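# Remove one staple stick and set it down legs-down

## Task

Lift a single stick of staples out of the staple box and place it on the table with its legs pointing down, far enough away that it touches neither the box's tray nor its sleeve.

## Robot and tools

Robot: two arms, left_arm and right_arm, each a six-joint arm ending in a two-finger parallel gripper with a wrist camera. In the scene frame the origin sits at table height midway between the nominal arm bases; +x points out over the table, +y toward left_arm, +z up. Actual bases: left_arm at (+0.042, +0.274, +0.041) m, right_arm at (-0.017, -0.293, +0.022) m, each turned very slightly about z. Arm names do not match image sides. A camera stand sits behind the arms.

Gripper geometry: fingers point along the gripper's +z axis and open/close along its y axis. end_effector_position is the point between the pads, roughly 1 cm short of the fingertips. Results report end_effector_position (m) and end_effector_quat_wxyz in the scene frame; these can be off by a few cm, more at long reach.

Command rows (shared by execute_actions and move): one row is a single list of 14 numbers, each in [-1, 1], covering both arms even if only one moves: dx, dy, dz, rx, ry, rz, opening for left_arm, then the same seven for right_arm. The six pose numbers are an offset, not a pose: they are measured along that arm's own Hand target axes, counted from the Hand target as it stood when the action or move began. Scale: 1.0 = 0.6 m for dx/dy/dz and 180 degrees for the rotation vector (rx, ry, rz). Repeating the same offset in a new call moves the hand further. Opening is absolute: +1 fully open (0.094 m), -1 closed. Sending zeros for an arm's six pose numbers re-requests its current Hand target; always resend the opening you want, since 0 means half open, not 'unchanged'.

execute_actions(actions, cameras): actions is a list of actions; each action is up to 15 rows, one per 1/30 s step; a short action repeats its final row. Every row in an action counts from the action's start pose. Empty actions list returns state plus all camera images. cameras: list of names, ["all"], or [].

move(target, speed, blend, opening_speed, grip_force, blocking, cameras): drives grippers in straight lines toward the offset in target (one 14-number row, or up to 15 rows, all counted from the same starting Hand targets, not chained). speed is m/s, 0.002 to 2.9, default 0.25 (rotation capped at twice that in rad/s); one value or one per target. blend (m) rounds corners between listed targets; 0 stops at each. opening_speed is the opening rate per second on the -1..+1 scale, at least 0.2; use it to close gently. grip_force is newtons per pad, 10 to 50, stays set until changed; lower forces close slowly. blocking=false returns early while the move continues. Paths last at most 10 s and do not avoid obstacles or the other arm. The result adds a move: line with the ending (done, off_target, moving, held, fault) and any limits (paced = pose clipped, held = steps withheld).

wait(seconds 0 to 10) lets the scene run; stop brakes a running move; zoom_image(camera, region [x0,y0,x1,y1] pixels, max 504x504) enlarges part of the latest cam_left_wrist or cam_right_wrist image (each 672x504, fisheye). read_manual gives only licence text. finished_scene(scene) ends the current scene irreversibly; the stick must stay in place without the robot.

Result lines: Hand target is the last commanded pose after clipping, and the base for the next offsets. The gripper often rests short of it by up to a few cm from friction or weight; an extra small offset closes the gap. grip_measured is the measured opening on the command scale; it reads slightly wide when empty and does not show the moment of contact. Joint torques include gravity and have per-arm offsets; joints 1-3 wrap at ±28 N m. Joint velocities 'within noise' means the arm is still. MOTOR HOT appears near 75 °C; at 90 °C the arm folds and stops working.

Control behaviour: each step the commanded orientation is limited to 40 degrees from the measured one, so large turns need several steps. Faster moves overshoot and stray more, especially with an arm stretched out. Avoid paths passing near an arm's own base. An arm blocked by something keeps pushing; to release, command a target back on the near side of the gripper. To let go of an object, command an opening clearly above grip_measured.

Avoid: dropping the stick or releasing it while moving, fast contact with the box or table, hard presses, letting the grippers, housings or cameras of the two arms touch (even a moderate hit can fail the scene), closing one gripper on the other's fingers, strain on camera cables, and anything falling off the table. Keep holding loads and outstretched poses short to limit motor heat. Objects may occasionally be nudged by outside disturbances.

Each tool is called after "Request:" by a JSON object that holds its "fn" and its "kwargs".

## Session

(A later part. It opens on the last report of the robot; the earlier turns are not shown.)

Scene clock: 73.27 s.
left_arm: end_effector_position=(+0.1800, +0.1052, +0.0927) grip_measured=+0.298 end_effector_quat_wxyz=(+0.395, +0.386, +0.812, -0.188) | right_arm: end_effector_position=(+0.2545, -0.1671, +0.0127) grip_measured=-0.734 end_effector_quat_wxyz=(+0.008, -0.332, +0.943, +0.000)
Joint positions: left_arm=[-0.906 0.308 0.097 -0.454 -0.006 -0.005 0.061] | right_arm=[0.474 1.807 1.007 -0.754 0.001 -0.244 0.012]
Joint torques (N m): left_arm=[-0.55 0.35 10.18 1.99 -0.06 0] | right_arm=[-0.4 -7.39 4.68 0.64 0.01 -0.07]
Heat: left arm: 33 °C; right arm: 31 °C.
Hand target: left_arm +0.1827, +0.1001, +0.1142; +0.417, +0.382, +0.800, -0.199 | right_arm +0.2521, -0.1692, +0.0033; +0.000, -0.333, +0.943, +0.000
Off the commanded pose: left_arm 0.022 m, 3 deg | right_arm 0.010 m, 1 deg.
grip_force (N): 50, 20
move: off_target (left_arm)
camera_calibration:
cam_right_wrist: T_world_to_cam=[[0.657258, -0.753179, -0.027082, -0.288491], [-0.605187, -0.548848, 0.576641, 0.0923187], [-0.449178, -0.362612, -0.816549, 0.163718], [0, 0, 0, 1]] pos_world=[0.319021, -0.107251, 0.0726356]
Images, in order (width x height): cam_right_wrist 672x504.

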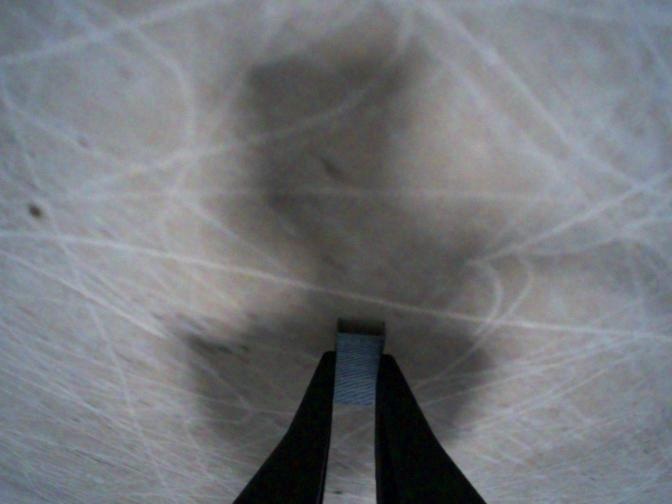

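Request:
{"fn": "move", "kwargs": {"target": [0,0,0,0,0,0,0.3,0,0,0.003,0,0,0,-0.8], "speed": 0.02}}

Request:
{"fn": "move", "kwargs": {"target": [0,0,0,0,0,0,0.3,0,0,0.003,0,0,0,-0.8], "cameras": ["cam_right_wrist"], "speed": 0.02}}

Request:
{"fn": "zoom_image", "kwargs": {"camera": "cam_right_wrist", "region": [280, 280, 430, 430]}}

Scene clock: 74.10 s.
left_arm: end_effector_position=(+0.1800, +0.1052, +0.0927) grip_measured=+0.298 end_effector_quat_wxyz=(+0.395, +0.386, +0.812, -0.188) | right_arm: end_effector_position=(+0.2561, -0.1663, +0.0127) grip_measured=-0.734 end_effector_quat_wxyz=(+0.012, -0.332, +0.943, +0.001)
Joint positions: left_arm=[-0.906 0.308 0.097 -0.454 -0.006 -0.005 0.061] | right_arm=[0.474 1.807 1.007 -0.747 0.001 -0.244 0.012]
Joint torques (N m): left_arm=[-0.54 0.35 10.19 1.99 -0.07 0] | right_arm=[-0.42 -7.1 4.42 0.6 0.01 -0.07]
Heat: left arm: 33 °C; right arm: 31 °C.
Hand target: left_arm +0.1827, +0.1001, +0.1142; +0.417, +0.382, +0.800, -0.199 | right_arm +0.2520, -0.1693, +0.0015; +0.000, -0.333, +0.943, +0.000
Off the commanded pose: left_arm 0.022 m, 3 deg | right_arm 0.012 m, 1 deg.
grip_force (N): 50, 20
move: off_target (left_arm, right_arm)

Scene clock: 74.80 s.
left_arm: end_effector_position=(+0.1800, +0.1052, +0.0927) grip_measured=+0.298 end_effector_quat_wxyz=(+0.395, +0.386, +0.812, -0.188) | right_arm: end_effector_position=(+0.2568, -0.1660, +0.0124) grip_measured=-0.734 end_effector_quat_wxyz=(+0.014, -0.332, +0.943, +0.001)
Joint positions: left_arm=[-0.906 0.308 0.097 -0.454 -0.006 -0.005 0.061] | right_arm=[0.474 1.807 1.006 -0.741 0.001 -0.244 0.012]
Joint torques (N m): left_arm=[-0.55 0.35 10.18 1.98 -0.07 0] | right_arm=[-0.4 -6.82 4.31 0.63 0.01 -0.07]
Heat: left arm: 33 °C; right arm: 31 °C.
Hand target: left_arm +0.1827, +0.1001, +0.1142; +0.417, +0.382, +0.800, -0.199 | right_arm +0.2521, -0.1692, -0.0002; +0.000, -0.333, +0.943, +0.000
Off the commanded pose: left_arm 0.022 m, 3 deg | right_arm 0.014 m, 2 deg.
grip_force (N): 50, 20
move: off_target (left_arm, right_arm)
camera_calibration:
cam_right_wrist: T_world_to_cam=[[0.657555, -0.753023, -0.0240255, -0.289293], [-0.610888, -0.551561, 0.567975, 0.0955734], [-0.44095, -0.358798, -0.822695, 0.163557], [0, 0, 0, 1]] pos_world=[0.320731, -0.106446, 0.0733235]
Images, in order (width x height): cam_right_wrist 672x504.

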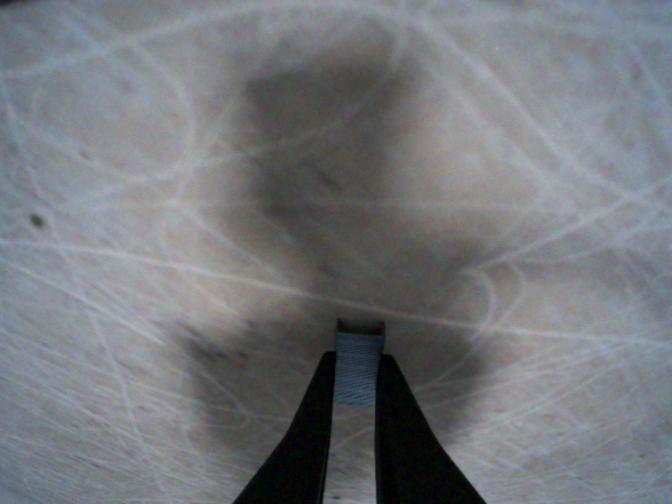

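Scaled by 3.360 from the camera's 672x504 image, which has a finer 960x720 frame.

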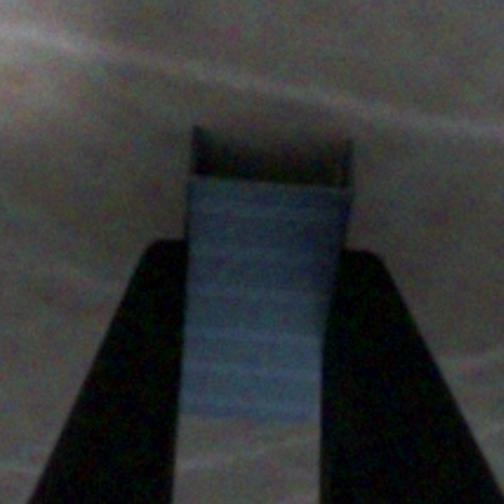

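Request:
{"fn": "move", "kwargs": {"target": [0,0,0,0,0,0,0.3,0,0,0,0,0,0,-0.5], "cameras": ["cam_right_wrist"], "speed": 0.02, "opening_speed": 0.2}}

Request:
{"fn": "move", "kwargs": {"target": [0,0,0,0,0,0,0.3,0,0,-0.2,0,0,0,-0.5], "cameras": ["all"], "speed": 0.08}}

Request:
{"fn": "zoom_image", "kwargs": {"camera": "cam_right_wrist", "region": [250, 180, 450, 380]}}

Scene clock: 76.70 s.
left_arm: end_effector_position=(+0.1800, +0.1052, +0.0927) grip_measured=+0.298 end_effector_quat_wxyz=(+0.395, +0.386, +0.812, -0.188) | right_arm: end_effector_position=(+0.2565, -0.1661, +0.0104) grip_measured=-0.503 end_effector_quat_wxyz=(+0.012, -0.332, +0.943, +0.001)
Joint positions: left_arm=[-0.906 0.308 0.097 -0.454 -0.006 -0.005 0.061] | right_arm=[0.474 1.815 1.006 -0.739 0.001 -0.245 0.023]
Joint torques (N m): left_arm=[-0.55 0.36 10.19 1.99 -0.06 0] | right_arm=[-0.4 -7.39 4.31 0.61 0 -0.06]
Heat: left arm: 33 °C; right arm: 31 °C.
Hand target: left_arm +0.1827, +0.1001, +0.1142; +0.417, +0.382, +0.800, -0.199 | right_arm +0.2522, -0.1692, -0.0002; +0.000, -0.333, +0.943, +0.000
Off the commanded pose: left_arm 0.022 m, 3 deg | right_arm 0.012 m, 1 deg.
grip_force (N): 50, 20
move: off_target (left_arm, right_arm)
camera_calibration:
cam_right_wrist: T_world_to_cam=[[0.657712, -0.75284, -0.0254205, -0.289219], [-0.608096, -0.550569, 0.57192, 0.0958564], [-0.44456, -0.360701, -0.819915, 0.162216], [0, 0, 0, 1]] pos_world=[0.320627, -0.106448, 0.070829]
Images, in order (width x height): cam_right_wrist 672x504.

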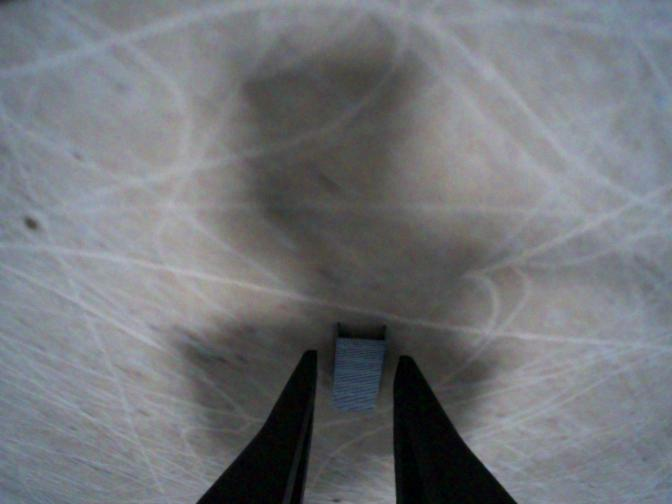

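Scene clock: 78.90 s.
left_arm: end_effector_position=(+0.1800, +0.1052, +0.0927) grip_measured=+0.298 end_effector_quat_wxyz=(+0.395, +0.386, +0.812, -0.188) | right_arm: end_effector_position=(+0.2486, -0.1698, +0.1069) grip_measured=-0.503 end_effector_quat_wxyz=(-0.017, -0.332, +0.943, -0.002)
Joint positions: left_arm=[-0.906 0.308 0.097 -0.454 -0.006 -0.005 0.061] | right_arm=[0.474 1.698 1.278 -1.184 0.001 -0.245 0.023]
Joint torques (N m): left_arm=[-0.54 0.36 10.18 1.99 -0.06 0.01] | right_arm=[-0.39 -11.26 8.09 0.23 0.01 -0.06]
Heat: left arm: 33 °C; right arm: 31 °C.
Hand target: left_arm +0.1827, +0.1001, +0.1142; +0.417, +0.382, +0.800, -0.199 | right_arm +0.2521, -0.1692, +0.1197; +0.000, -0.333, +0.943, +0.000
Off the commanded pose: left_arm 0.022 m, 3 deg | right_arm 0.013 m, 2 deg.
grip_force (N): 50, 20
move: off_target (left_arm, right_arm)
camera_calibration:
cam_left_wrist: T_world_to_cam=[[-0.740118, -0.672458, 0.00495919, 0.210005], [-0.655675, 0.719969, -0.22745, 0.0962797], [0.14938, -0.171592, -0.973777, 0.184961], [0, 0, 0, 1]] pos_world=[0.190927, 0.103639, 0.200968]
cam_right_wrist: T_world_to_cam=[[0.65598, -0.753651, -0.041242, -0.282339], [-0.577744, -0.53653, 0.615099, 0.0241243], [-0.485698, -0.379665, -0.78737, 0.240135], [0, 0, 0, 1]] pos_world=[0.315779, -0.108671, 0.162592]

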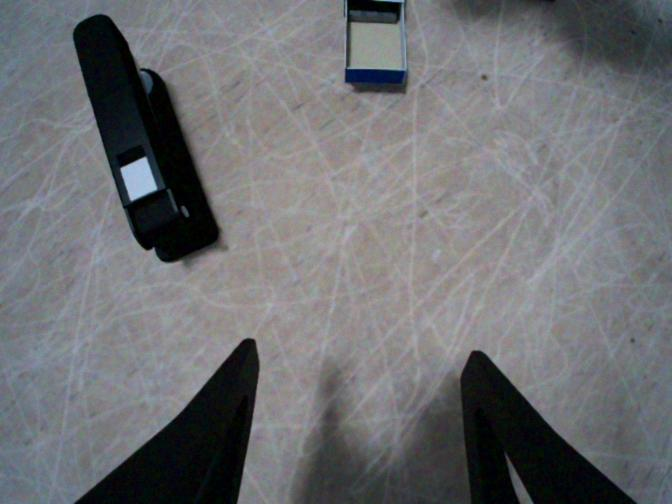

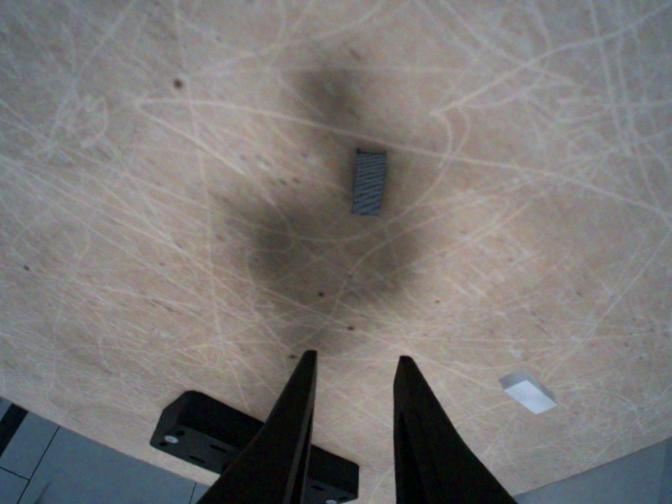

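Scaled by 2.520 from the camera's 672x504 image, which has a finer 960x720 frame.

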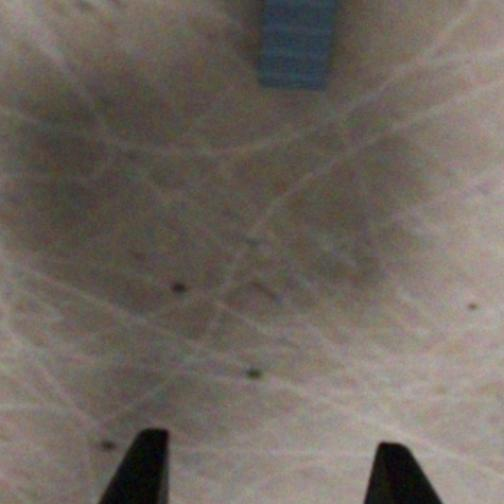

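Stick placed legs down, clear.

Request:
{"fn": "finished_scene", "kwargs": {"scene": 1}}

The scene is finished: the task was done.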